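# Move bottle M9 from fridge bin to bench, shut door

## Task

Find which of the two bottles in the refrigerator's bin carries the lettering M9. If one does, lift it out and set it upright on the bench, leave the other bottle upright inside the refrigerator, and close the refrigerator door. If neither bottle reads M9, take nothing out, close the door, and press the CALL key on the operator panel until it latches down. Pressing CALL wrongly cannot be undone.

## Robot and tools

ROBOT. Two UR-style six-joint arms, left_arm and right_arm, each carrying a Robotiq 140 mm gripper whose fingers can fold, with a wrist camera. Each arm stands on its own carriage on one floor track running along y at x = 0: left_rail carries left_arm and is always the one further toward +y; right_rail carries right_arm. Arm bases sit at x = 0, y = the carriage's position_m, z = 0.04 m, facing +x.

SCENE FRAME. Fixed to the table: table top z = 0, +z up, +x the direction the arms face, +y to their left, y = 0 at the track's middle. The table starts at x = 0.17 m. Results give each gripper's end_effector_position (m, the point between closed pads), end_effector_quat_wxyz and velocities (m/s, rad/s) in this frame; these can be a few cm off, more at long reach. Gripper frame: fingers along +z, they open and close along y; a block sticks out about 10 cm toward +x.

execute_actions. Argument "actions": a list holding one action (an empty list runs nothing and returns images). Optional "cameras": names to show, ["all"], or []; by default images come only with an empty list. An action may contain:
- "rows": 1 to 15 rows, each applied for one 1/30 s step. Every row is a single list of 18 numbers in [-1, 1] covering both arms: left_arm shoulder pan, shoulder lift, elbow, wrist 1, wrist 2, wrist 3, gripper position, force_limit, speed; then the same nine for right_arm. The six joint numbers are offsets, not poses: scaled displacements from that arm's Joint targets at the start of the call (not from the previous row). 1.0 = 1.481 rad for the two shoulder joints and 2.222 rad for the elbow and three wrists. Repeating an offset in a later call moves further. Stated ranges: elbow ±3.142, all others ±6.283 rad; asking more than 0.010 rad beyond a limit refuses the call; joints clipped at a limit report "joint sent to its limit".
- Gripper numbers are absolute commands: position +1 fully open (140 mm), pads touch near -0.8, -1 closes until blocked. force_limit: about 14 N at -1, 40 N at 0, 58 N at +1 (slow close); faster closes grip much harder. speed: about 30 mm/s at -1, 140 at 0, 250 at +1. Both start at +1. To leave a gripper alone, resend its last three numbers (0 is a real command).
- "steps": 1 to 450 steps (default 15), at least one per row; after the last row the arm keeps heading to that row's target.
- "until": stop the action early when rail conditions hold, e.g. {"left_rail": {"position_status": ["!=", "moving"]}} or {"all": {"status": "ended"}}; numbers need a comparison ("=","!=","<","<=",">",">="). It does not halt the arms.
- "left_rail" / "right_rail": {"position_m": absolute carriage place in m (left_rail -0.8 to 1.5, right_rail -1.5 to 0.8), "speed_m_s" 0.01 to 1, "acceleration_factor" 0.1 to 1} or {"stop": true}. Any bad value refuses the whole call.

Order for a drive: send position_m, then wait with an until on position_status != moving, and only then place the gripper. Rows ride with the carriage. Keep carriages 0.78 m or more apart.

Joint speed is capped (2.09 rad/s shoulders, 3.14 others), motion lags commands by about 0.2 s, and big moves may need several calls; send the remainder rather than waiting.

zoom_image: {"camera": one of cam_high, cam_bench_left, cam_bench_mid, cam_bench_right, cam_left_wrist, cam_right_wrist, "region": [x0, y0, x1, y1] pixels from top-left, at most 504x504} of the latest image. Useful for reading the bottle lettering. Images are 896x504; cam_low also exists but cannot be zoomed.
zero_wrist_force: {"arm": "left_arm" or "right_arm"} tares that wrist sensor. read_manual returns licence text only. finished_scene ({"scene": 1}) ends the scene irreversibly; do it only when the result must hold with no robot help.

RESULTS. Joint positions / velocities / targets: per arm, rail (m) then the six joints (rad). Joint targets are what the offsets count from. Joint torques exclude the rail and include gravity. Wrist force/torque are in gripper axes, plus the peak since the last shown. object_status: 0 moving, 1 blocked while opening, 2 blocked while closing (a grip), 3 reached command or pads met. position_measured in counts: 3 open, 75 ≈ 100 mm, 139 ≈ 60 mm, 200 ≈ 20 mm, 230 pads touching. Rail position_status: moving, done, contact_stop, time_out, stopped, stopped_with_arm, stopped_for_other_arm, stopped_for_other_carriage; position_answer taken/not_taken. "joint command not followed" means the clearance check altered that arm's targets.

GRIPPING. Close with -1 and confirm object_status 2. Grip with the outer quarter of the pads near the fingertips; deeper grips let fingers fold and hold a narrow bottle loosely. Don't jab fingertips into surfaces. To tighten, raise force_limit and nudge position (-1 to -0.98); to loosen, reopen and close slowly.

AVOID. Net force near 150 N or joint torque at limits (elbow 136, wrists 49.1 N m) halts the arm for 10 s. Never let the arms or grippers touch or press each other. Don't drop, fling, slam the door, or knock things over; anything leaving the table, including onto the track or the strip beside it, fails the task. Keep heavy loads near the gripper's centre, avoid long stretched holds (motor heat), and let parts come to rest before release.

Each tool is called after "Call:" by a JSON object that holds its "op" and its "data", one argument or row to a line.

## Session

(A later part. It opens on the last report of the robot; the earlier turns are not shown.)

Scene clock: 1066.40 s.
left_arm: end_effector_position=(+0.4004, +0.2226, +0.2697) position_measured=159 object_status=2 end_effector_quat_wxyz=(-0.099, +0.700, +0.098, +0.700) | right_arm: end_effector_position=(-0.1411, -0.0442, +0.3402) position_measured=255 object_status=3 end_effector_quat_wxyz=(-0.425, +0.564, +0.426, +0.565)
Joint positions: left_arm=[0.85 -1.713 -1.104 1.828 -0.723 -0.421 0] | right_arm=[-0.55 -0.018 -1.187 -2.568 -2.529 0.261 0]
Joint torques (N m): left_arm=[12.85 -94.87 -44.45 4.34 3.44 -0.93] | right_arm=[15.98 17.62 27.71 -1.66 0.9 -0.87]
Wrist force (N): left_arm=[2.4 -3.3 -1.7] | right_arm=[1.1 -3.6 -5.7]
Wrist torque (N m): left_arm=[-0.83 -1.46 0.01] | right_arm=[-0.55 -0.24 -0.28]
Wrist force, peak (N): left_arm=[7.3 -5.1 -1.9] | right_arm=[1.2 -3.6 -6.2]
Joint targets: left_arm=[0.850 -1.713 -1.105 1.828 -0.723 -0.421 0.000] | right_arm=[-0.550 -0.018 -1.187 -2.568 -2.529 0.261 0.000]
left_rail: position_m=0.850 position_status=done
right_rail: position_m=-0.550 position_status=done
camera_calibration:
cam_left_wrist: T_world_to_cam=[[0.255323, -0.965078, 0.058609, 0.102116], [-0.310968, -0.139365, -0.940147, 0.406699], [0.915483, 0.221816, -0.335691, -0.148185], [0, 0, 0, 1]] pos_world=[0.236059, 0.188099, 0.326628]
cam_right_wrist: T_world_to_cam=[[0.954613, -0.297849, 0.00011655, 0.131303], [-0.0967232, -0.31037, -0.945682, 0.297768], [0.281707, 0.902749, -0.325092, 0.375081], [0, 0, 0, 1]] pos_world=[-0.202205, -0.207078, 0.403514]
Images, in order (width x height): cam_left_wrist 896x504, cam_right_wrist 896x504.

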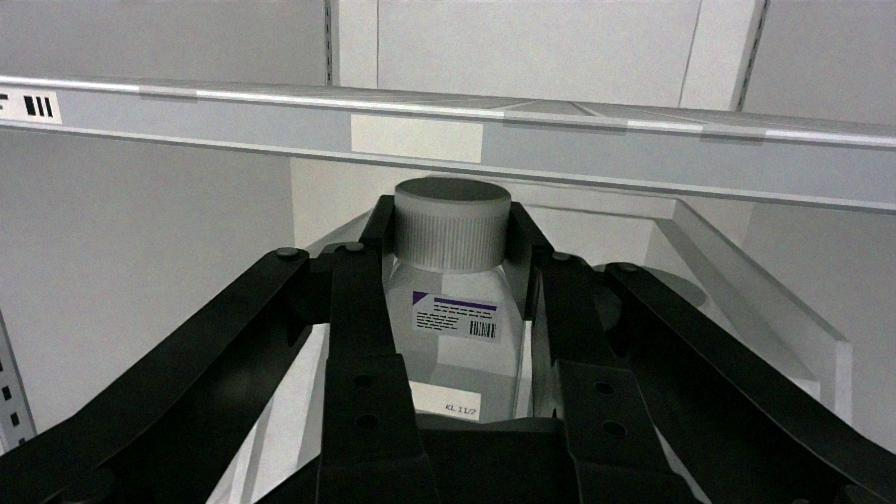

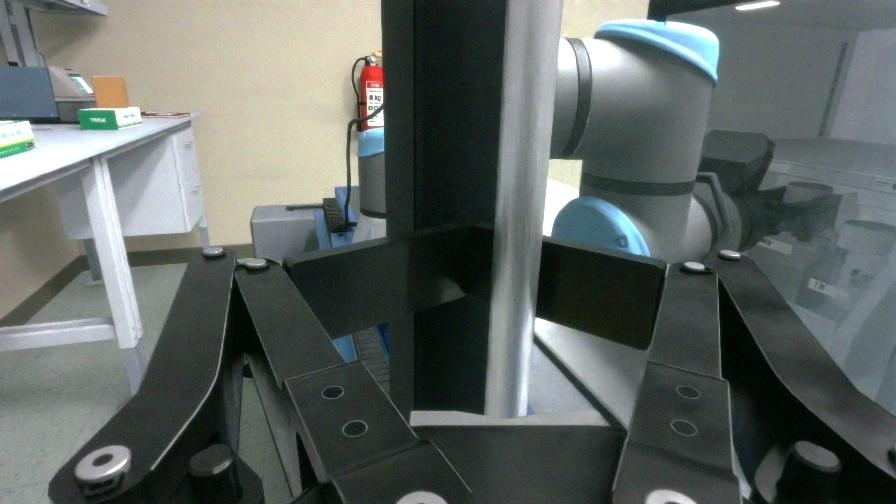

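Call:
{"op": "execute_actions", "data": {
  "actions": [
    {"rows":[[-0.0018,0.0048,-0.0016,0.0082,-0.0018,-0.0101,-1,-0.1,-1,0,0,0,0,0,0,-1,0.3,-0.7],[-0.0054,0.0145,-0.0048,0.0247,-0.0054,-0.0303,-1,-0.1,-1,0,0,0,0,0,0,-1,0.3,-0.7],[-0.0094,0.0253,-0.0084,0.0431,-0.0095,-0.0529,-1,-0.1,-1,0,0,0,0,0,0,-1,0.3,-0.7],[-0.0134,0.0361,-0.012,0.0616,-0.0135,-0.0756,-1,-0.1,-1,0,0,0,0,0,0,-1,0.3,-0.7],[-0.0175,0.047,-0.0156,0.0801,-0.0176,-0.0983,-1,-0.1,-1,0,0,0,0,0,0,-1,0.3,-0.7],[-0.0215,0.0578,-0.0192,0.0986,-0.0216,-0.121,-1,-0.1,-1,0,0,0,0,0,0,-1,0.3,-0.7],[-0.0248,0.0693,-0.0223,0.113,-0.0276,-0.1403,-1,-0.1,-1,0,0,0,0,0,0,-1,0.3,-0.7],[-0.0281,0.0809,-0.0253,0.1274,-0.0335,-0.1596,-1,-0.1,-1,0,0,0,0,0,0,-1,0.3,-0.7],[-0.0313,0.0924,-0.0284,0.1418,-0.0395,-0.179,-1,-0.1,-1,0,0,0,0,0,0,-1,0.3,-0.7],[-0.0346,0.104,-0.0314,0.1562,-0.0454,-0.1983,-1,-0.1,-1,0,0,0,0,0,0,-1,0.3,-0.7],[-0.0379,0.1155,-0.0345,0.1706,-0.0514,-0.2176,-1,-0.1,-1,0,0,0,0,0,0,-1,0.3,-0.7]],"steps":20}
  ],
  "cameras": ["cam_left_wrist","cam_right_wrist"]
}}

Scene clock: 1205.13 s.
left_arm: end_effector_position=(+0.3507, +0.2226, +0.2688) position_measured=159 object_status=2 end_effector_quat_wxyz=(-0.086, +0.610, +0.109, +0.780) | right_arm: end_effector_position=(-0.1411, -0.0442, +0.3402) position_measured=255 object_status=3 end_effector_quat_wxyz=(-0.425, +0.564, +0.426, +0.565)
Joint positions: left_arm=[0.85 -1.769 -0.934 1.752 -0.344 -0.535 -0.483] | right_arm=[-0.55 -0.018 -1.187 -2.568 -2.529 0.261 0]
Joint torques (N m): left_arm=[-13.46 -71.76 -38.98 6.83 -5.13 -1.83] | right_arm=[14.72 21.64 27.52 -1.8 1.1 -0.81]
Wrist force (N): left_arm=[2.4 -3.4 -2.5] | right_arm=[1.4 -3.7 -5.6]
Wrist torque (N m): left_arm=[-0.74 -1.39 0.21] | right_arm=[-0.60 -0.24 -0.29]
Wrist force, peak (N): left_arm=[0.7 -4.2 -3.7] | right_arm=[1.6 -4.1 -6.0]
Joint targets: left_arm=[0.850 -1.769 -0.934 1.752 -0.343 -0.535 -0.483] | right_arm=[-0.550 -0.018 -1.187 -2.568 -2.529 0.261 0.000]
left_rail: position_m=0.850 position_status=done
right_rail: position_m=-0.550 position_status=done
camera_calibration:
cam_left_wrist: T_world_to_cam=[[0.233878, -0.965028, 0.118416, 0.106341], [-0.0746017, -0.139247, -0.987444, 0.320187], [0.9694, 0.222107, -0.104559, -0.184113], [0, 0, 0, 1]] pos_world=[0.177495, 0.1881, 0.284323]
cam_right_wrist: T_world_to_cam=[[0.954613, -0.297849, 0.00011655, 0.131303], [-0.0967232, -0.31037, -0.945682, 0.297768], [0.281707, 0.902749, -0.325092, 0.375081], [0, 0, 0, 1]] pos_world=[-0.202205, -0.207078, 0.403514]
Images, in order (width x height): cam_left_wrist 896x504, cam_right_wrist 896x504.

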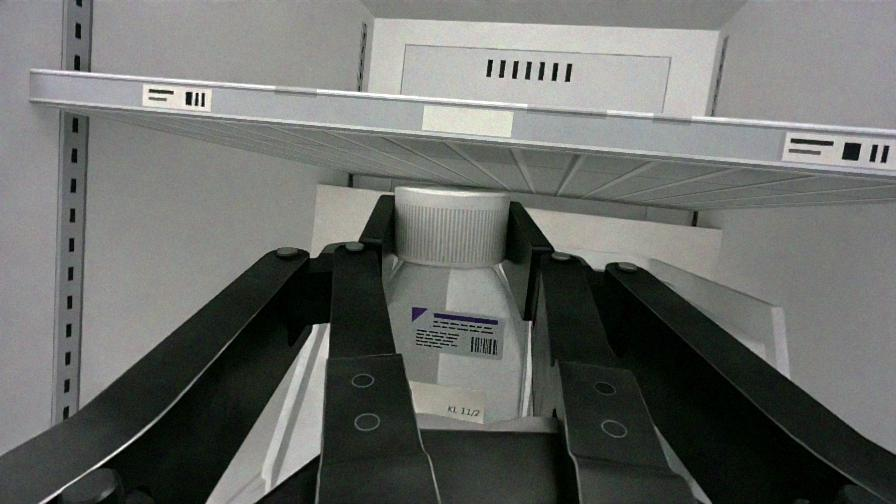

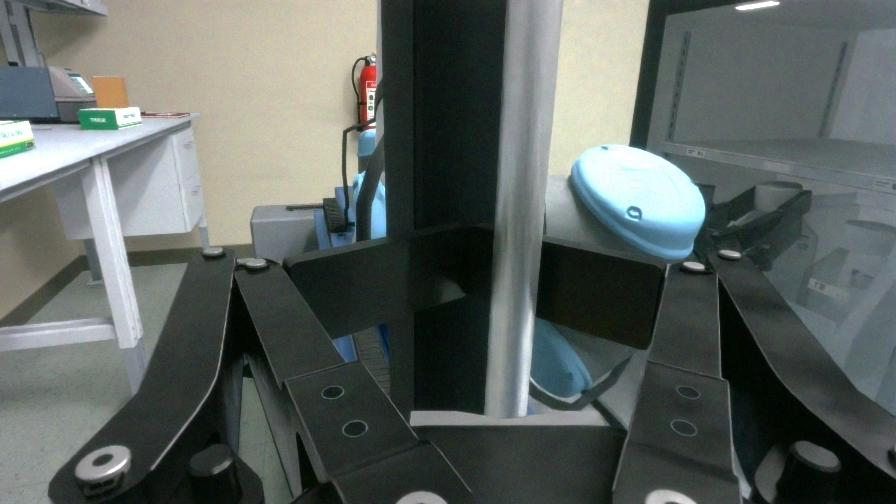

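Call:
{"op": "execute_actions", "data": {
  "actions": [
    {"rows":[[-0.0008,0.0056,-0.0013,0.0045,-0.0036,-0.007,-1,-0.1,-1,0,0,0,0,0,0,-1,0.3,-0.7],[-0.0025,0.0167,-0.0039,0.0135,-0.0109,-0.021,-1,-0.1,-1,0,0,0,0,0,0,-1,0.3,-0.7],[-0.005,0.0333,-0.0078,0.0269,-0.0218,-0.0419,-1,-0.1,-1,0,0,0,0,0,0,-1,0.3,-0.7],[-0.0075,0.05,-0.0117,0.0404,-0.0328,-0.0629,-1,-0.1,-1,0,0,0,0,0,0,-1,0.3,-0.7],[-0.01,0.0667,-0.0155,0.0538,-0.0437,-0.0838,-1,-0.1,-1,0,0,0,0,0,0,-1,0.3,-0.7],[-0.0134,0.0889,-0.0207,0.0718,-0.0582,-0.1118,-1,-0.1,-1,0,0,0,0,0,0,-1,0.3,-0.7],[-0.0167,0.1111,-0.0259,0.0897,-0.0728,-0.1397,-1,-0.1,-1,0,0,0,0,0,0,-1,0.3,-0.7]],"steps":20}
  ],
  "cameras": ["cam_left_wrist","cam_right_wrist"]
}}

Scene clock: 1223.67 s.
left_arm: end_effector_position=(+0.3180, +0.2258, +0.2598) position_measured=159 object_status=2 end_effector_quat_wxyz=(-0.082, +0.539, +0.117, +0.830) | right_arm: end_effector_position=(-0.1411, -0.0442, +0.3402) position_measured=255 object_status=3 end_effector_quat_wxyz=(-0.425, +0.564, +0.426, +0.565)
Joint positions: left_arm=[0.85 -1.787 -0.813 1.712 -0.199 -0.653 -0.706] | right_arm=[-0.55 -0.018 -1.187 -2.568 -2.529 0.261 0]
Joint torques (N m): left_arm=[1.19 -91.21 -24.41 4.48 -1.32 0.11] | right_arm=[-9.26 -1.83 45.63 1.09 -1.12 -1.34]
Wrist force (N): left_arm=[4.2 -0.6 -3.6] | right_arm=[-1.1 -0.5 -25.4]
Wrist torque (N m): left_arm=[-0.76 -1.48 0.14] | right_arm=[-0.57 -0.10 -0.29]
Wrist force, peak (N): left_arm=[-4.0 -6.0 -9.1] | right_arm=[-8.7 6.7 -63.3]
Joint targets: left_arm=[0.850 -1.787 -0.813 1.712 -0.199 -0.653 -0.706] | right_arm=[-0.550 -0.018 -1.187 -2.568 -2.529 0.261 0.000]
Tool commands: left_gripper/position=-1.0 left_gripper/force_limit=-0.098039 left_gripper/speed=-1.0 right_gripper/position=-1.0 right_gripper/force_limit=+0.3 right_gripper/speed=-0.7
FORCE FAULT: contact force on the left arm reached its limit, and that arm stopped for 10 seconds. The contact can be on any part of that arm, not only on its tool. That arm's remaining commands of this call were not run. That arm's target is now where it stood when the stop ended, not its last command. That arm accepts commands again.
left_rail: position_m=0.850 position_status=done
right_rail: position_m=-0.550 position_status=done
camera_calibration:
cam_left_wrist: T_world_to_cam=[[0.220183, -0.963422, 0.152768, 0.113123], [0.0988245, -0.133774, -0.986072, 0.25259], [0.97044, 0.232214, 0.0657548, -0.200919], [0, 0, 0, 1]] pos_world=[0.14511, 0.189432, 0.245002]
cam_right_wrist: T_world_to_cam=[[0.954613, -0.297849, 0.00011655, 0.131303], [-0.0967232, -0.31037, -0.945682, 0.297768], [0.281707, 0.902749, -0.325092, 0.375081], [0, 0, 0, 1]] pos_world=[-0.202205, -0.207078, 0.403514]
Images, in order (width x height): cam_left_wrist 896x504, cam_right_wrist 896x504.

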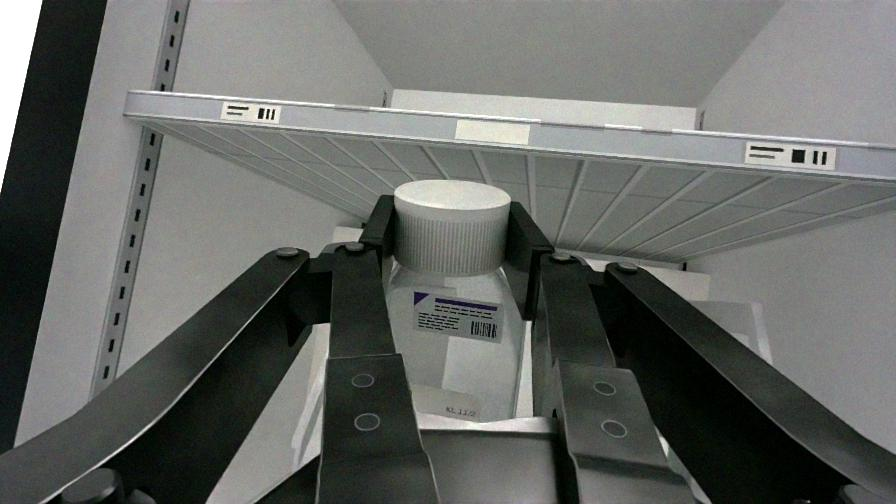

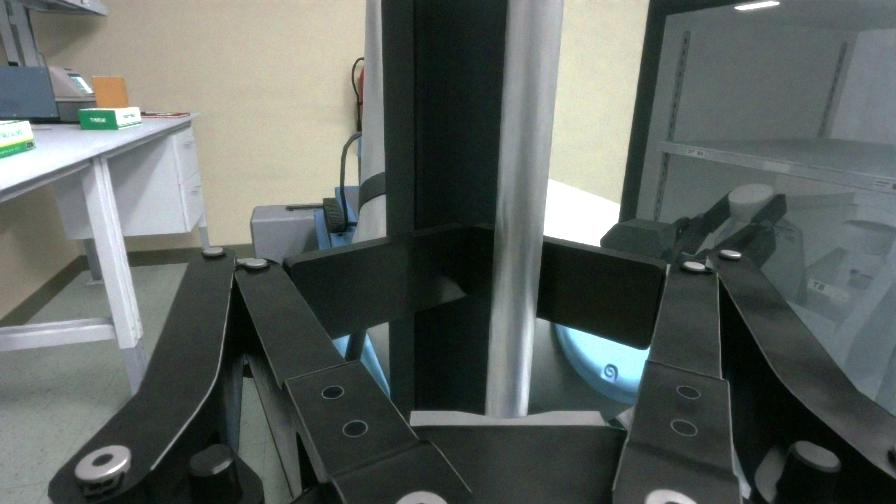

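Call:
{"op": "execute_actions", "data": {
  "actions": [
    {"right_rail":{"position_m":-0.6,"speed_m_s":0.15},"steps":40,"until":{"right_rail":{"position_status":["!=","moving"]}}}
  ],
  "cameras": ["cam_right_wrist","cam_high","cam_bench_left"]
}}

Scene clock: 1243.43 s.
left_arm: end_effector_position=(+0.3180, +0.2258, +0.2598) position_measured=159 object_status=2 end_effector_quat_wxyz=(-0.082, +0.539, +0.117, +0.830) | right_arm: end_effector_position=(-0.1326, -0.0877, +0.3394) position_measured=255 object_status=3 end_effector_quat_wxyz=(-0.418, +0.565, +0.423, +0.572)
Joint positions: left_arm=[0.85 -1.787 -0.813 1.712 -0.199 -0.653 -0.706] | right_arm=[-0.592 -0.019 -1.187 -2.571 -2.536 0.277 0]
Joint torques (N m): left_arm=[0.44 -91.18 -24.89 4.57 -1.47 0.09] | right_arm=[0.79 5.67 37.14 0.22 -4.09 -0.28]
Wrist force (N): left_arm=[3.6 -1.2 -2.5] | right_arm=[7.1 14.4 6.3]
Wrist torque (N m): left_arm=[-0.81 -1.42 0.13] | right_arm=[-0.09 -0.46 -0.25]
Wrist force, peak (N): left_arm=[4.7 -1.1 -3.4] | right_arm=[-11.4 120.7 69.2]
Joint targets: left_arm=[0.850 -1.787 -0.813 1.712 -0.199 -0.653 -0.706] | right_arm=[-0.592 -0.019 -1.187 -2.571 -2.536 0.277 0.000]
Tool commands: left_gripper/position=-1.0 left_gripper/force_limit=-0.098039 left_gripper/speed=-1.0 right_gripper/position=-1.0 right_gripper/force_limit=+0.301961 right_gripper/speed=-0.701961
FORCE FAULT: contact force on the right arm reached its limit, and that arm stopped for 10 seconds. The contact can be on any part of that arm, not only on its tool. That arm's remaining commands of this call were not run. That arm's target is now where it stood when the stop ended, not its last command. That arm accepts commands again.
left_rail: position_m=0.850 position_status=done
right_rail: position_m=-0.592 speed_m_s=0.15 position_status=stopped_with_arm position_answer=taken
camera_calibration:
cam_right_wrist: T_world_to_cam=[[0.94922, -0.314461, 0.00976992, 0.104815], [-0.0925769, -0.308859, -0.946592, 0.285321], [0.300684, 0.897619, -0.322287, 0.41279], [0, 0, 0, 1]] pos_world=[-0.197198, -0.249444, 0.402095]
Images, in order (width x height): cam_high 896x504, cam_bench_left 896x504, cam_right_wrist 896x504.

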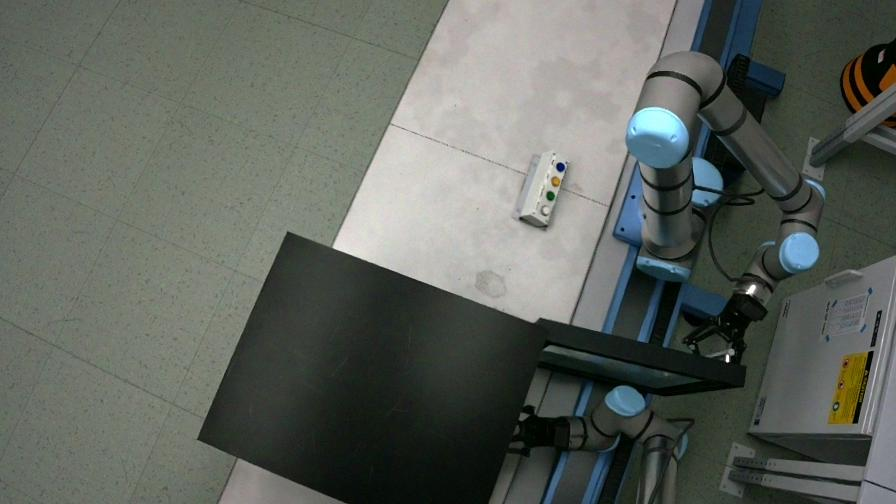

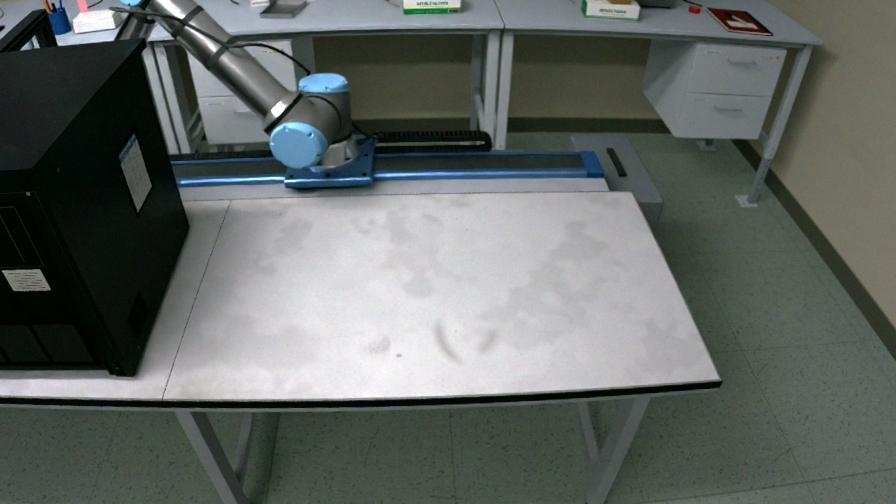

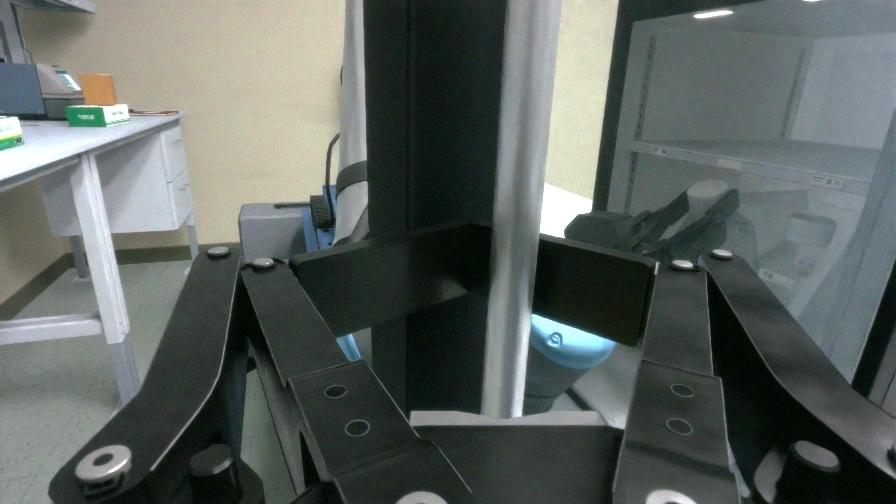

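Call:
{"op": "execute_actions", "data": {
  "actions": [
    {"rows":[[-0.0012,0.0074,-0.0021,0.0061,-0.005,-0.0099,-1,-0.1,-1,0,0,0,0,0,0,-1,0.3,-0.7],[-0.0023,0.0147,-0.0041,0.0123,-0.0099,-0.0199,-1,-0.1,-1,0,0,0,0,0,0,-1,0.3,-0.7],[-0.0035,0.022,-0.0062,0.0184,-0.0149,-0.0298,-1,-0.1,-1,0,0,0,0,0,0,-1,0.3,-0.7],[-0.0046,0.0294,-0.0082,0.0245,-0.0198,-0.0397,-1,-0.1,-1,0,0,0,0,0,0,-1,0.3,-0.7]],"steps":15}
  ],
  "cameras": ["cam_left_wrist","cam_right_wrist"]
}}

Scene clock: 1262.07 s.
left_arm: end_effector_position=(+0.3039, +0.2225, +0.2591) position_measured=159 object_status=2 end_effector_quat_wxyz=(-0.072, +0.510, +0.119, +0.849) | right_arm: end_effector_position=(-0.1326, -0.0877, +0.3394) position_measured=255 object_status=3 end_effector_quat_wxyz=(-0.418, +0.565, +0.423, +0.572)
Joint positions: left_arm=[0.85 -1.794 -0.769 1.694 -0.145 -0.697 -0.794] | right_arm=[-0.592 -0.019 -1.187 -2.571 -2.536 0.277 0]
Joint torques (N m): left_arm=[-13.95 -77.76 -34.63 7.37 -6.05 -2.27] | right_arm=[5.32 7.54 35.68 3.98 -7.63 0.01]
Wrist force (N): left_arm=[2.3 -2.8 -3.3] | right_arm=[6.0 14.9 6.2]
Wrist torque (N m): left_arm=[-0.63 -1.45 0.26] | right_arm=[0.04 -0.43 -0.24]
Wrist force, peak (N): left_arm=[2.5 -2.8 -4.0] | right_arm=[6.4 15.2 6.6]
Joint targets: left_arm=[0.850 -1.794 -0.769 1.694 -0.144 -0.697 -0.794] | right_arm=[-0.592 -0.019 -1.187 -2.571 -2.536 0.277 0.000]
left_rail: position_m=0.850 position_status=done
right_rail: position_m=-0.592 speed_m_s=0.15 position_status=stopped_with_arm position_answer=taken
camera_calibration:
cam_left_wrist: T_world_to_cam=[[0.197559, -0.965061, 0.172125, 0.115354], [0.166681, -0.139959, -0.976027, 0.23101], [0.966017, 0.221512, 0.133207, -0.200177], [0, 0, 0, 1]] pos_world=[0.13208, 0.187998, 0.232282]
cam_right_wrist: T_world_to_cam=[[0.94922, -0.314461, 0.00976992, 0.104815], [-0.0925769, -0.308859, -0.946592, 0.285321], [0.300684, 0.897619, -0.322287, 0.41279], [0, 0, 0, 1]] pos_world=[-0.197198, -0.249444, 0.402095]
Images, in order (width x height): cam_left_wrist 896x504, cam_right_wrist 896x504.

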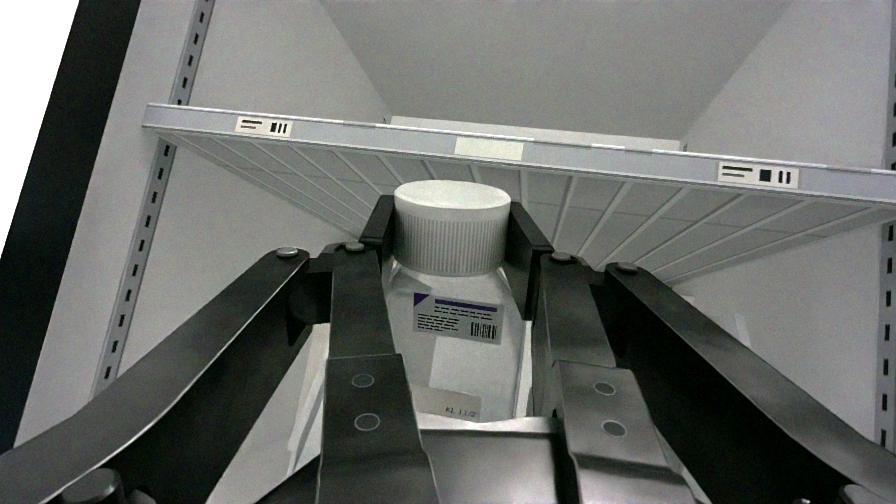

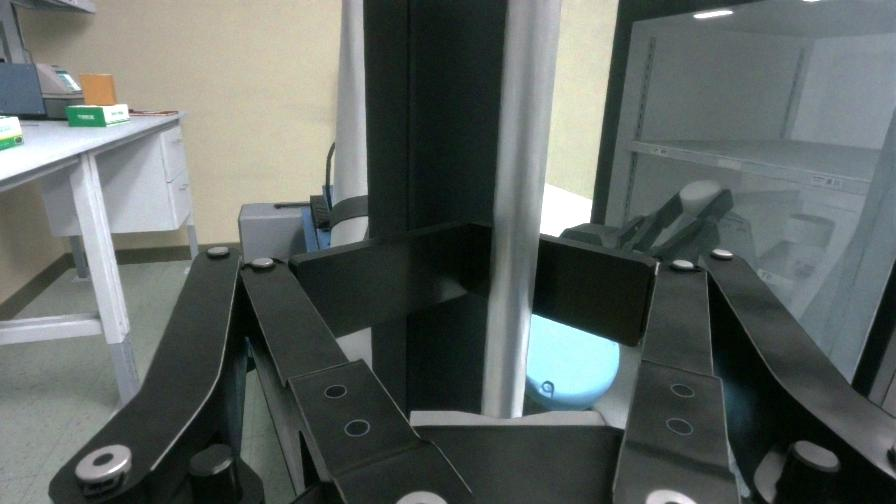

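Call:
{"op": "execute_actions", "data": {
  "actions": [
    {"rows":[[-0.0025,-0.0064,0.0004,0.0023,-0.0012,0.0018,-1,-0.1,-1,0,0,0,0,0,0,-1,0.3,-0.7],[-0.005,-0.0128,0.0009,0.0045,-0.0024,0.0036,-1,-0.1,-1,0,0,0,0,0,0,-1,0.3,-0.7],[-0.0074,-0.0192,0.0013,0.0068,-0.0036,0.0054,-1,-0.1,-1,0,0,0,0,0,0,-1,0.3,-0.7]],"steps":15}
  ],
  "cameras": ["cam_left_wrist"]
}}

Call:
{"op": "execute_actions", "data": {
  "actions": [
    {"rows":[[-0.003,-0.0089,0.0002,0.0042,-0.0014,0.0021,-1,-0.1,-1,0,0,0,0,0,0,-1,0.3,-0.7],[-0.006,-0.0177,0.0003,0.0084,-0.0028,0.0042,-1,-0.1,-1,0,0,0,0,0,0,-1,0.3,-0.7],[-0.0089,-0.0266,0.0005,0.0125,-0.0042,0.0062,-1,-0.1,-1,0,0,0,0,0,0,-1,0.3,-0.7],[-0.0119,-0.0354,0.0006,0.0167,-0.0056,0.0083,-1,-0.1,-1,0,0,0,0,0,0,-1,0.3,-0.7]],"steps":15}
  ],
  "cameras": ["cam_left_wrist"]
}}

Scene clock: 1294.57 s.
left_arm: end_effector_position=(+0.2960, +0.2225, +0.2791) position_measured=159 object_status=2 end_effector_quat_wxyz=(-0.072, +0.510, +0.119, +0.849) | right_arm: end_effector_position=(-0.1326, -0.0877, +0.3394) position_measured=255 object_status=3 end_effector_quat_wxyz=(-0.418, +0.565, +0.423, +0.572)
Joint positions: left_arm=[0.85 -1.805 -0.797 1.697 -0.129 -0.705 -0.782] | right_arm=[-0.592 -0.019 -1.187 -2.571 -2.536 0.277 0]
Joint torques (N m): left_arm=[-15.03 -109.12 -13.55 7.88 -5.96 1.74] | right_arm=[11.66 5.91 36.55 3.97 -6.95 -0.29]
Wrist force (N): left_arm=[2.9 -2.9 -3.7] | right_arm=[6.6 15.1 6.5]
Wrist torque (N m): left_arm=[-0.59 -1.46 0.10] | right_arm=[0.05 -0.42 -0.23]
Wrist force, peak (N): left_arm=[4.0 -2.9 -3.5] | right_arm=[7.1 15.2 6.0]
Joint targets: left_arm=[0.850 -1.805 -0.797 1.697 -0.129 -0.705 -0.782] | right_arm=[-0.592 -0.019 -1.187 -2.571 -2.536 0.277 0.000]
left_rail: position_m=0.850 position_status=done
right_rail: position_m=-0.592 speed_m_s=0.15 position_status=stopped_with_arm position_answer=taken
camera_calibration:
cam_left_wrist: T_world_to_cam=[[0.197702, -0.964829, 0.17326, 0.113029], [0.166761, -0.141069, -0.975854, 0.251985], [0.965973, 0.221822, 0.133006, -0.195189], [0, 0, 0, 1]] pos_world=[0.12418, 0.187898, 0.252278]
Images, in order (width x height): cam_left_wrist 896x504.

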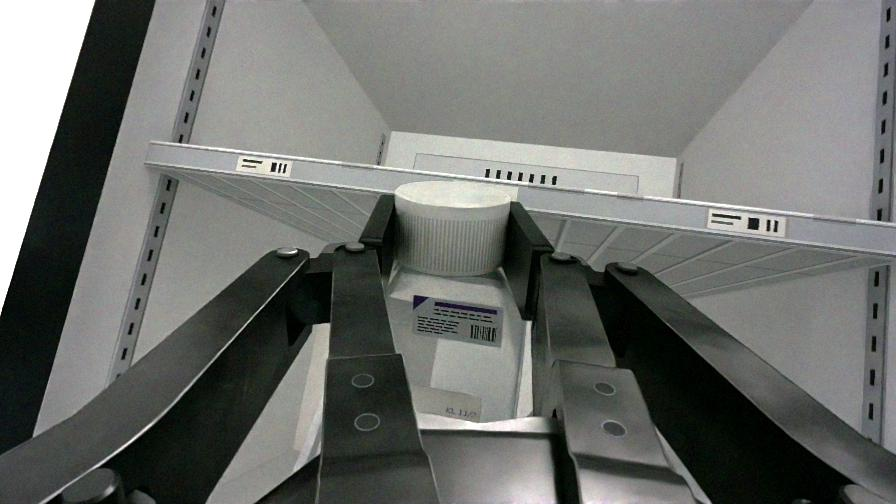

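Scene clock: 1295.30 s.
left_arm: end_effector_position=(+0.2834, +0.2223, +0.3183) position_measured=159 object_status=2 end_effector_quat_wxyz=(-0.071, +0.510, +0.119, +0.849) | right_arm: end_effector_position=(-0.1326, -0.0877, +0.3394) position_measured=255 object_status=3 end_effector_quat_wxyz=(-0.418, +0.565, +0.423, +0.572)
Joint positions: left_arm=[0.85 -1.823 -0.849 1.698 -0.092 -0.717 -0.764] | right_arm=[-0.592 -0.019 -1.187 -2.571 -2.536 0.277 0]
Joint torques (N m): left_arm=[-11.81 -107.4 -15.38 7.72 -5.99 2.37] | right_arm=[11.47 6.68 36.87 3.89 -6.37 -0.28]
Wrist force (N): left_arm=[3.3 -3.1 -3.8] | right_arm=[6.6 14.7 6.4]
Wrist torque (N m): left_arm=[-0.63 -1.44 0.06] | right_arm=[-0.06 -0.42 -0.23]
Wrist force, peak (N): left_arm=[4.4 -3.1 -3.9] | right_arm=[6.7 15.1 6.8]
Joint targets: left_arm=[0.850 -1.823 -0.850 1.698 -0.092 -0.718 -0.763] | right_arm=[-0.592 -0.019 -1.187 -2.571 -2.536 0.277 0.000]
left_rail: position_m=0.850 position_status=done
right_rail: position_m=-0.592 speed_m_s=0.15 position_status=stopped_with_arm position_answer=taken
camera_calibration:
cam_left_wrist: T_world_to_cam=[[0.197414, -0.964888, 0.17326, 0.108753], [0.166617, -0.141142, -0.975868, 0.29247], [0.966057, 0.221518, 0.132904, -0.188168], [0, 0, 0, 1]] pos_world=[0.111581, 0.187897, 0.291578]
Images, in order (width x height): cam_left_wrist 896x504.

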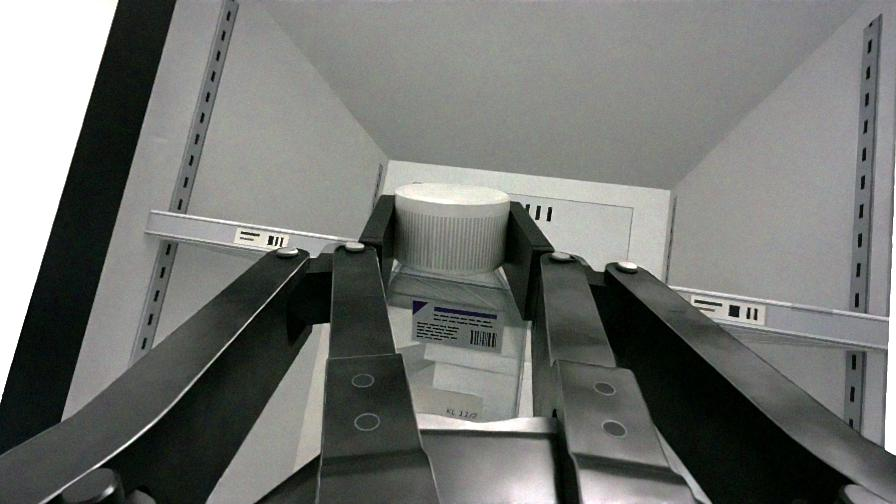

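Call:
{"op": "execute_actions", "data": {
  "actions": [
    {"rows":[[-0.008,-0.0089,0.0034,-0.0077,0.0009,0.0103,-1,-0.1,-1,0,0,0,0,0,0,-1,0.3,-0.7],[-0.0241,-0.0268,0.0102,-0.023,0.0028,0.0309,-1,-0.1,-1,0,0,0,0,0,0,-1,0.3,-0.7],[-0.0455,-0.0507,0.0193,-0.0434,0.0053,0.0584,-1,-0.1,-1,0,0,0,0,0,0,-1,0.3,-0.7],[-0.067,-0.0746,0.0284,-0.0638,0.0078,0.0859,-1,-0.1,-1,0,0,0,0,0,0,-1,0.3,-0.7],[-0.0911,-0.1014,0.0386,-0.0867,0.0106,0.1168,-1,-0.1,-1,0,0,0,0,0,0,-1,0.3,-0.7],[-0.1152,-0.1283,0.0488,-0.1097,0.0134,0.1477,-1,-0.1,-1,0,0,0,0,0,0,-1,0.3,-0.7],[-0.1393,-0.1551,0.0591,-0.1326,0.0162,0.1786,-1,-0.1,-1,0,0,0,0,0,0,-1,0.3,-0.7],[-0.1634,-0.182,0.0693,-0.1556,0.019,0.2095,-1,-0.1,-1,0,0,0,0,0,0,-1,0.3,-0.7],[-0.1875,-0.2088,0.0795,-0.1785,0.0218,0.2404,-1,-0.1,-1,0,0,0,0,0,0,-1,0.3,-0.7],[-0.2116,-0.2357,0.0897,-0.2015,0.0246,0.2713,-1,-0.1,-1,0,0,0,0,0,0,-1,0.3,-0.7],[-0.233,-0.2595,0.0988,-0.2219,0.0271,0.2988,-1,-0.1,-1,0,0,0,0,0,0,-1,0.3,-0.7],[-0.2518,-0.2804,0.1068,-0.2397,0.0292,0.3228,-1,-0.1,-1,0,0,0,0,0,0,-1,0.3,-0.7],[-0.2679,-0.2983,0.1136,-0.255,0.0311,0.3434,-1,-0.1,-1,0,0,0,0,0,0,-1,0.3,-0.7]],"steps":25}
  ],
  "cameras": ["cam_left_wrist","cam_high"]
}}

Scene clock: 1330.50 s.
left_arm: end_effector_position=(+0.1044, +0.2501, +0.3400) position_measured=159 object_status=2 end_effector_quat_wxyz=(+0.000, +0.707, +0.000, +0.707) | right_arm: end_effector_position=(-0.1326, -0.0877, +0.3394) position_measured=255 object_status=3 end_effector_quat_wxyz=(-0.418, +0.565, +0.423, +0.572)
Joint positions: left_arm=[0.85 -2.219 -1.292 1.95 -0.658 -0.648 -0.001] | right_arm=[-0.592 -0.019 -1.187 -2.571 -2.536 0.277 0]
Joint torques (N m): left_arm=[-14.22 -80.62 -25.26 0.42 3.84 1.73] | right_arm=[12.7 4.35 35.31 4.51 -5.52 -0.14]
Wrist force (N): left_arm=[2.7 -3.0 -3.2] | right_arm=[6.6 15.0 6.4]
Wrist torque (N m): left_arm=[-0.75 -1.47 -0.01] | right_arm=[0.00 -0.43 -0.23]
Wrist force, peak (N): left_arm=[6.2 -5.2 -9.5] | right_arm=[7.4 15.2 6.5]
Joint targets: left_arm=[0.850 -2.220 -1.292 1.951 -0.659 -0.648 0.000] | right_arm=[-0.592 -0.019 -1.187 -2.571 -2.536 0.277 0.000]
left_rail: position_m=0.850 position_status=done
right_rail: position_m=-0.592 speed_m_s=0.15 position_status=stopped_with_arm position_answer=taken
camera_calibration:
cam_left_wrist: T_world_to_cam=[[-0.0201616, -0.997963, 0.0605221, 0.236331], [-0.3374, -0.0501918, -0.940022, 0.365017], [0.941145, -0.0393725, -0.335701, 0.202865], [0, 0, 0, 1]] pos_world=[-0.0630034, 0.262158, 0.396923]
Images, in order (width x height): cam_high 896x504, cam_left_wrist 896x504.

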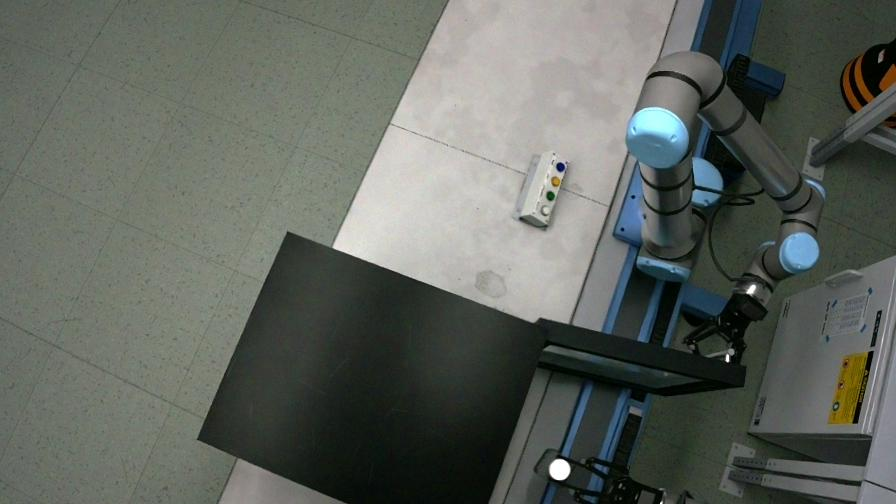

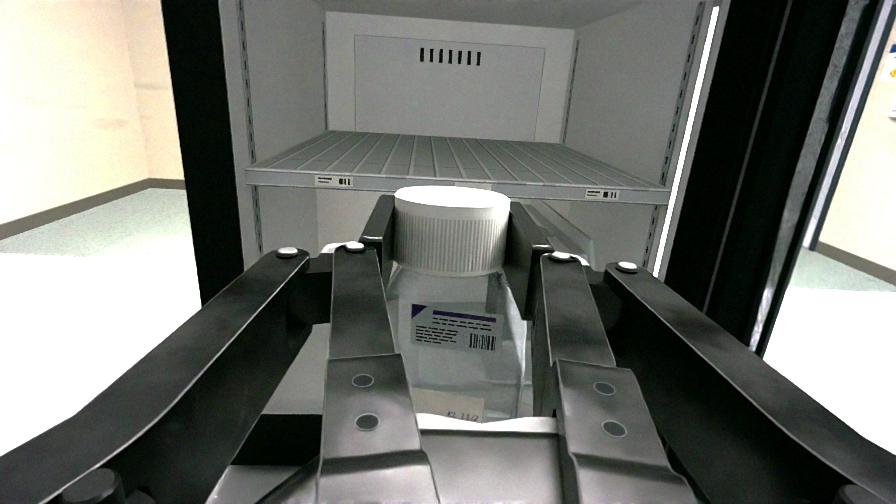

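Call:
{"op": "execute_actions", "data": {
  "actions": [
    {"left_rail":{"position_m":1.4,"speed_m_s":0.6,"acceleration_factor":0.6},"steps":90,"until":{"left_rail":{"position_status":["!=","moving"]}}}
  ]
}}

Call:
{"op": "execute_actions", "data": {
  "actions": [
    {"rows":[[0.0163,-0.0044,0.0038,-0.0009,0.0108,0,-1,-0.1,-1,0,0,0,0,0,0,-1,0.3,-0.7],[0.0489,-0.0133,0.0114,-0.0026,0.0325,0,-1,-0.1,-1,0,0,0,0,0,0,-1,0.3,-0.7],[0.0912,-0.0248,0.0213,-0.0048,0.0606,0,-1,-0.1,-1,0,0,0,0,0,0,-1,0.3,-0.7],[0.1303,-0.0354,0.0304,-0.0068,0.0866,0,-1,-0.1,-1,0,0,0,0,0,0,-1,0.3,-0.7],[0.1694,-0.046,0.0395,-0.0088,0.1126,0,-1,-0.1,-1,0,0,0,0,0,0,-1,0.3,-0.7],[0.2085,-0.0566,0.0486,-0.0109,0.1386,0,-1,-0.1,-1,0,0,0,0,0,0,-1,0.3,-0.7],[0.2475,-0.0673,0.0578,-0.0129,0.1645,0,-1,-0.1,-1,0,0,0,0,0,0,-1,0.3,-0.7],[0.2834,-0.077,0.0661,-0.0148,0.1884,0,-1,-0.1,-1,0,0,0,0,0,0,-1,0.3,-0.7],[0.3094,-0.0841,0.0722,-0.0162,0.2057,0,-1,-0.1,-1,0,0,0,0,0,0,-1,0.3,-0.7],[0.3257,-0.0885,0.076,-0.017,0.2165,0,-1,-0.1,-1,0,0,0,0,0,0,-1,0.3,-0.7]],"steps":20}
  ]
}}

Call:
{"op": "execute_actions", "data": {
  "actions": [
    {"rows":[[0,0.0093,0.0021,-0.0083,0,0,-1,-0.1,-1,0,0,0,0,0,0,-1,0.3,-0.7],[0,0.0278,0.0063,-0.0248,0,0,-1,-0.1,-1,0,0,0,0,0,0,-1,0.3,-0.7],[0,0.0519,0.0117,-0.0463,0,0,-1,-0.1,-1,0,0,0,0,0,0,-1,0.3,-0.7],[0,0.0741,0.0167,-0.0661,0,0,-1,-0.1,-1,0,0,0,0,0,0,-1,0.3,-0.7],[0,0.0964,0.0217,-0.086,0,0,-1,-0.1,-1,0,0,0,0,0,0,-1,0.3,-0.7],[0,0.1186,0.0268,-0.1058,0,0,-1,-0.1,-1,0,0,0,0,0,0,-1,0.3,-0.7],[0,0.1408,0.0318,-0.1256,0,0,-1,-0.1,-1,0,0,0,0,0,0,-1,0.3,-0.7],[0,0.1612,0.0364,-0.1438,0,0,-1,-0.1,-1,0,0,0,0,0,0,-1,0.3,-0.7],[0,0.176,0.0397,-0.157,0,0,-1,-0.1,-1,0,0,0,0,0,0,-1,0.3,-0.7],[0,0.1853,0.0418,-0.1653,0,0,-1,-0.1,-1,0,0,0,0,0,0,-1,0.3,-0.7]],"steps":20}
  ],
  "cameras": ["cam_bench_left","cam_left_wrist"]
}}

Scene clock: 1360.83 s.
left_arm: end_effector_position=(+0.1043, +0.8000, +0.3400) position_measured=159 object_status=2 end_effector_quat_wxyz=(+0.000, +0.707, +0.000, +0.707) | right_arm: end_effector_position=(-0.1326, -0.0877, +0.3394) position_measured=255 object_status=3 end_effector_quat_wxyz=(-0.418, +0.565, +0.423, +0.572)
Joint positions: left_arm=[1.4 -2.22 -1.292 1.951 -0.659 -0.648 0] | right_arm=[-0.592 -0.019 -1.187 -2.571 -2.536 0.277 0]
Joint torques (N m): left_arm=[-3.47 -65.56 -37.65 4.11 -1.61 1.92] | right_arm=[20.02 3.19 35.98 3.78 -5.72 -0.04]
Wrist force (N): left_arm=[2.5 -2.8 -3.2] | right_arm=[6.2 14.8 6.1]
Wrist torque (N m): left_arm=[-0.71 -1.44 0.00] | right_arm=[-0.01 -0.48 -0.23]
Wrist force, peak (N): left_arm=[2.7 -4.7 -3.2] | right_arm=[6.9 15.6 6.9]
Joint targets: left_arm=[1.400 -2.220 -1.292 1.951 -0.659 -0.648 0.000] | right_arm=[-0.592 -0.019 -1.187 -2.571 -2.536 0.277 0.000]
Tool commands: left_gripper/position=-1.0 left_gripper/force_limit=-0.1 left_gripper/speed=-1.0 right_gripper/position=-1.0 right_gripper/force_limit=+0.3 right_gripper/speed=-0.7
left_rail: position_m=1.400 speed_m_s=0.60 position_status=done
right_rail: position_m=-0.592 speed_m_s=0.15 position_status=stopped_with_arm position_answer=taken

Scene clock: 1362.00 s.
left_arm: end_effector_position=(+0.4246, +0.8500, +0.3402) position_measured=159 object_status=2 end_effector_quat_wxyz=(+0.000, +0.707, +0.001, +0.707) | right_arm: end_effector_position=(-0.1326, -0.0877, +0.3394) position_measured=255 object_status=3 end_effector_quat_wxyz=(-0.418, +0.565, +0.423, +0.572)
Joint positions: left_arm=[1.4 -1.738 -1.423 2.119 -0.697 -0.168 0] | right_arm=[-0.592 -0.019 -1.187 -2.571 -2.536 0.277 0]
Joint torques (N m): left_arm=[13.87 -66.96 -24.48 -1.48 3.36 1.77] | right_arm=[20.25 5.59 35.47 4.01 -5.37 -0.1]
Wrist force (N): left_arm=[2.6 -3.1 -4.5] | right_arm=[6.1 14.5 6.4]
Wrist torque (N m): left_arm=[-0.71 -1.35 0.03] | right_arm=[-0.10 -0.42 -0.23]
Wrist force, peak (N): left_arm=[2.2 -3.2 -14.5] | right_arm=[7.0 15.0 6.8]
Joint targets: left_arm=[1.400 -1.737 -1.423 2.119 -0.697 -0.167 0.000] | right_arm=[-0.592 -0.019 -1.187 -2.571 -2.536 0.277 0.000]
left_rail: position_m=1.400 speed_m_s=0.60 position_status=done
right_rail: position_m=-0.592 speed_m_s=0.15 position_status=stopped_with_arm position_answer=taken

Scene clock: 1363.13 s.
left_arm: end_effector_position=(+0.4248, +0.8501, +0.1602) position_measured=159 object_status=2 end_effector_quat_wxyz=(+0.000, +0.707, +0.001, +0.707) end_effector_velocity=(+0.000, +0.002, -0.002) end_effector_angular_velocity=(+0.001, +0.000, +0.001) | right_arm: end_effector_position=(-0.1326, -0.0877, +0.3394) position_measured=255 object_status=3 end_effector_quat_wxyz=(-0.418, +0.565, +0.423, +0.572)
Joint positions: left_arm=[1.4 -1.737 -1.149 2.212 -1.063 -0.167 0] | right_arm=[-0.592 -0.019 -1.187 -2.571 -2.536 0.277 0]
Joint velocities: left_arm=[0.001 0 0.002 0.002 -0.003 -0.001 0] | right_arm=[within noise]
Joint torques (N m): left_arm=[15.49 -42.22 -7.91 -1.5 0.76 1.42] | right_arm=[22.07 4.87 34.7 3.48 -5.54 0.34]
Wrist force (N): left_arm=[14.9 -0.5 -5.6] | right_arm=[6.0 15.0 6.3]
Wrist torque (N m): left_arm=[-0.79 -1.43 -0.13] | right_arm=[0.02 -0.40 -0.24]
Wrist force, peak (N): left_arm=[15.3 -0.9 -5.5] | right_arm=[6.8 15.0 7.0]
Joint targets: left_arm=[1.400 -1.737 -1.148 2.212 -1.064 -0.167 0.000] | right_arm=[-0.592 -0.019 -1.187 -2.571 -2.536 0.277 0.000]
left_rail: position_m=1.400 speed_m_s=0.60 position_status=done
right_rail: position_m=-0.592 speed_m_s=0.15 position_status=stopped_with_arm position_answer=taken
camera_calibration:
cam_left_wrist: T_world_to_cam=[[-0.0190148, -0.997991, 0.0604431, 0.852094], [-0.337565, -0.050496, -0.939947, 0.334595], [0.94111, -0.0382764, -0.335927, -0.136268], [0, 0, 0, 1]] pos_world=[0.257394, 0.862062, 0.217222]
Images, in order (width x height): cam_bench_left 896x504, cam_left_wrist 896x504.

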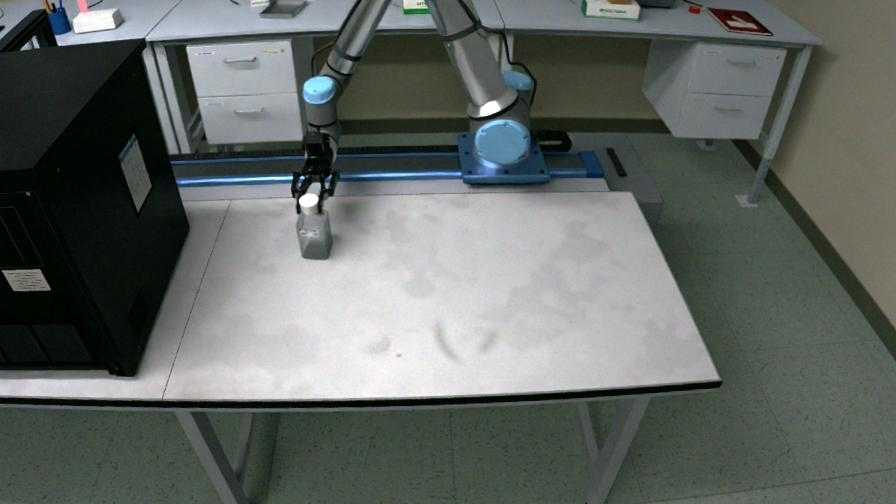

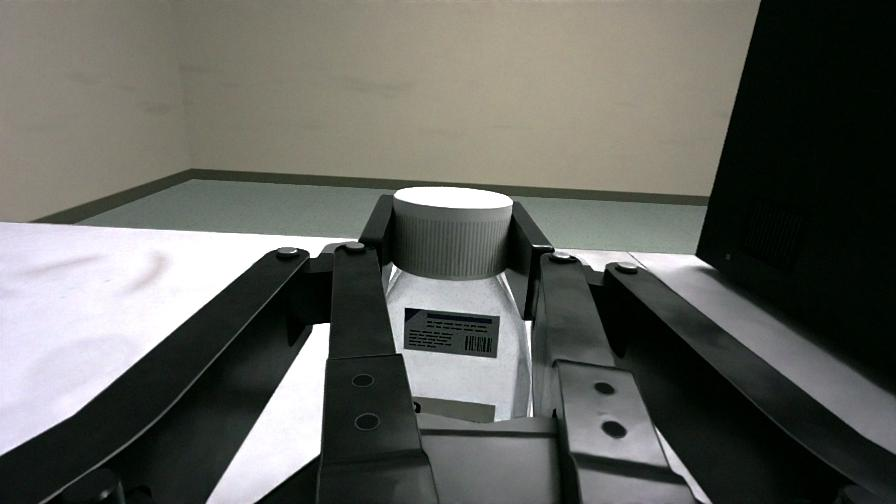

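Call:
{"op": "execute_actions", "data": {
  "actions": [
    {"rows":[[0,0,0,0,0,0,0,-0.1,-1,0,0,0,0,0,0,-1,0.3,-0.7]],"steps":40}
  ]
}}

Call:
{"op": "execute_actions", "data": {
  "actions": [
    {"rows":[[-0.02,-0.0013,0.0006,0.0003,-0.0133,0,0,-0.1,-1,0,0,0,0,0,0,-1,0.3,-0.7],[-0.05,-0.0033,0.0014,0.0008,-0.0332,0,0,-0.1,-1,0,0,0,0,0,0,-1,0.3,-0.7],[-0.09,-0.0059,0.0025,0.0014,-0.0598,0,0,-0.1,-1,0,0,0,0,0,0,-1,0.3,-0.7],[-0.13,-0.0085,0.0036,0.002,-0.0863,0,0,-0.1,-1,0,0,0,0,0,0,-1,0.3,-0.7],[-0.1545,-0.0101,0.0043,0.0024,-0.1026,0,0,-0.1,-1,0,0,0,0,0,0,-1,0.3,-0.7]],"steps":20}
  ],
  "cameras": ["cam_bench_left","cam_left_wrist"]
}}

Scene clock: 1376.70 s.
left_arm: end_effector_position=(+0.4248, +0.8502, +0.1600) position_measured=129 object_status=3 end_effector_quat_wxyz=(+0.000, +0.707, +0.001, +0.707) | right_arm: end_effector_position=(-0.1326, -0.0877, +0.3394) position_measured=255 object_status=3 end_effector_quat_wxyz=(-0.418, +0.565, +0.423, +0.572)
Joint positions: left_arm=[1.4 -1.737 -1.148 2.212 -1.064 -0.167 0] | right_arm=[-0.592 -0.019 -1.187 -2.571 -2.536 0.277 0]
Joint torques (N m): left_arm=[4.2 -67.52 -32.43 1.58 1.84 -0.42] | right_arm=[23.64 5.41 34.85 3.86 -5.49 0.13]
Wrist force (N): left_arm=[6.3 -3.0 -3.3] | right_arm=[6.9 15.3 6.6]
Wrist torque (N m): left_arm=[-0.71 -1.45 0.01] | right_arm=[0.05 -0.49 -0.23]
Wrist force, peak (N): left_arm=[15.6 -0.7 -5.5] | right_arm=[7.1 15.5 6.8]
Joint targets: left_arm=[1.400 -1.737 -1.148 2.212 -1.064 -0.167 0.000] | right_arm=[-0.592 -0.019 -1.187 -2.571 -2.536 0.277 0.000]
left_rail: position_m=1.400 speed_m_s=0.60 position_status=done
right_rail: position_m=-0.592 speed_m_s=0.15 position_status=stopped_with_arm position_answer=taken

Scene clock: 1377.67 s.
left_arm: end_effector_position=(+0.3002, +0.8503, +0.1652) position_measured=129 object_status=3 end_effector_quat_wxyz=(+0.000, +0.707, +0.000, +0.707) | right_arm: end_effector_position=(-0.1326, -0.0877, +0.3394) position_measured=255 object_status=3 end_effector_quat_wxyz=(-0.418, +0.565, +0.423, +0.572)
Joint positions: left_arm=[1.4 -1.965 -1.163 2.222 -1.058 -0.395 0] | right_arm=[-0.592 -0.019 -1.187 -2.571 -2.536 0.277 0]
Joint torques (N m): left_arm=[-11.06 -74.23 -10.6 3.74 -3.21 -0.55] | right_arm=[24.38 3.36 34.76 3.98 -5.36 -0.18]
Wrist force (N): left_arm=[6.7 -3.2 -3.1] | right_arm=[6.7 14.9 6.7]
Wrist torque (N m): left_arm=[-0.75 -1.52 -0.01] | right_arm=[-0.03 -0.47 -0.23]
Wrist force, peak (N): left_arm=[6.8 -2.4 -8.6] | right_arm=[6.5 15.1 7.0]
Joint targets: left_arm=[1.400 -1.966 -1.163 2.222 -1.058 -0.395 0.000] | right_arm=[-0.592 -0.019 -1.187 -2.571 -2.536 0.277 0.000]
left_rail: position_m=1.400 speed_m_s=0.60 position_status=done
right_rail: position_m=-0.592 speed_m_s=0.15 position_status=stopped_with_arm position_answer=taken
camera_calibration:
cam_left_wrist: T_world_to_cam=[[-0.0198614, -0.997975, 0.0604254, 0.849923], [-0.337684, -0.0501899, -0.939921, 0.297001], [0.94105, -0.0390728, -0.336003, -0.0166011], [0, 0, 0, 1]] pos_world=[0.132795, 0.862459, 0.222222]
Images, in order (width x height): cam_bench_left 896x504, cam_left_wrist 896x504.

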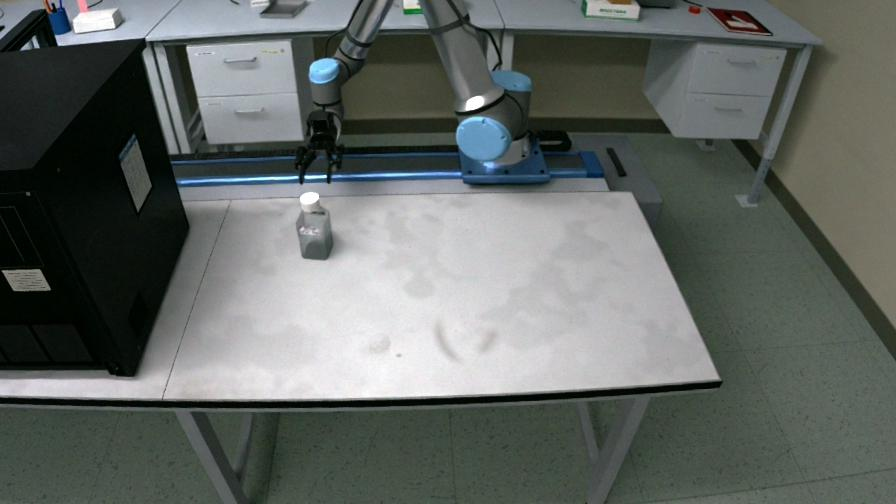

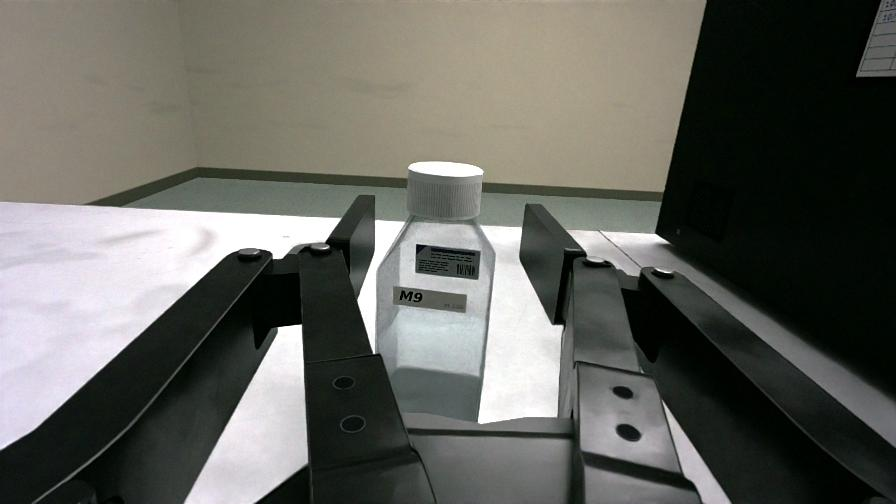

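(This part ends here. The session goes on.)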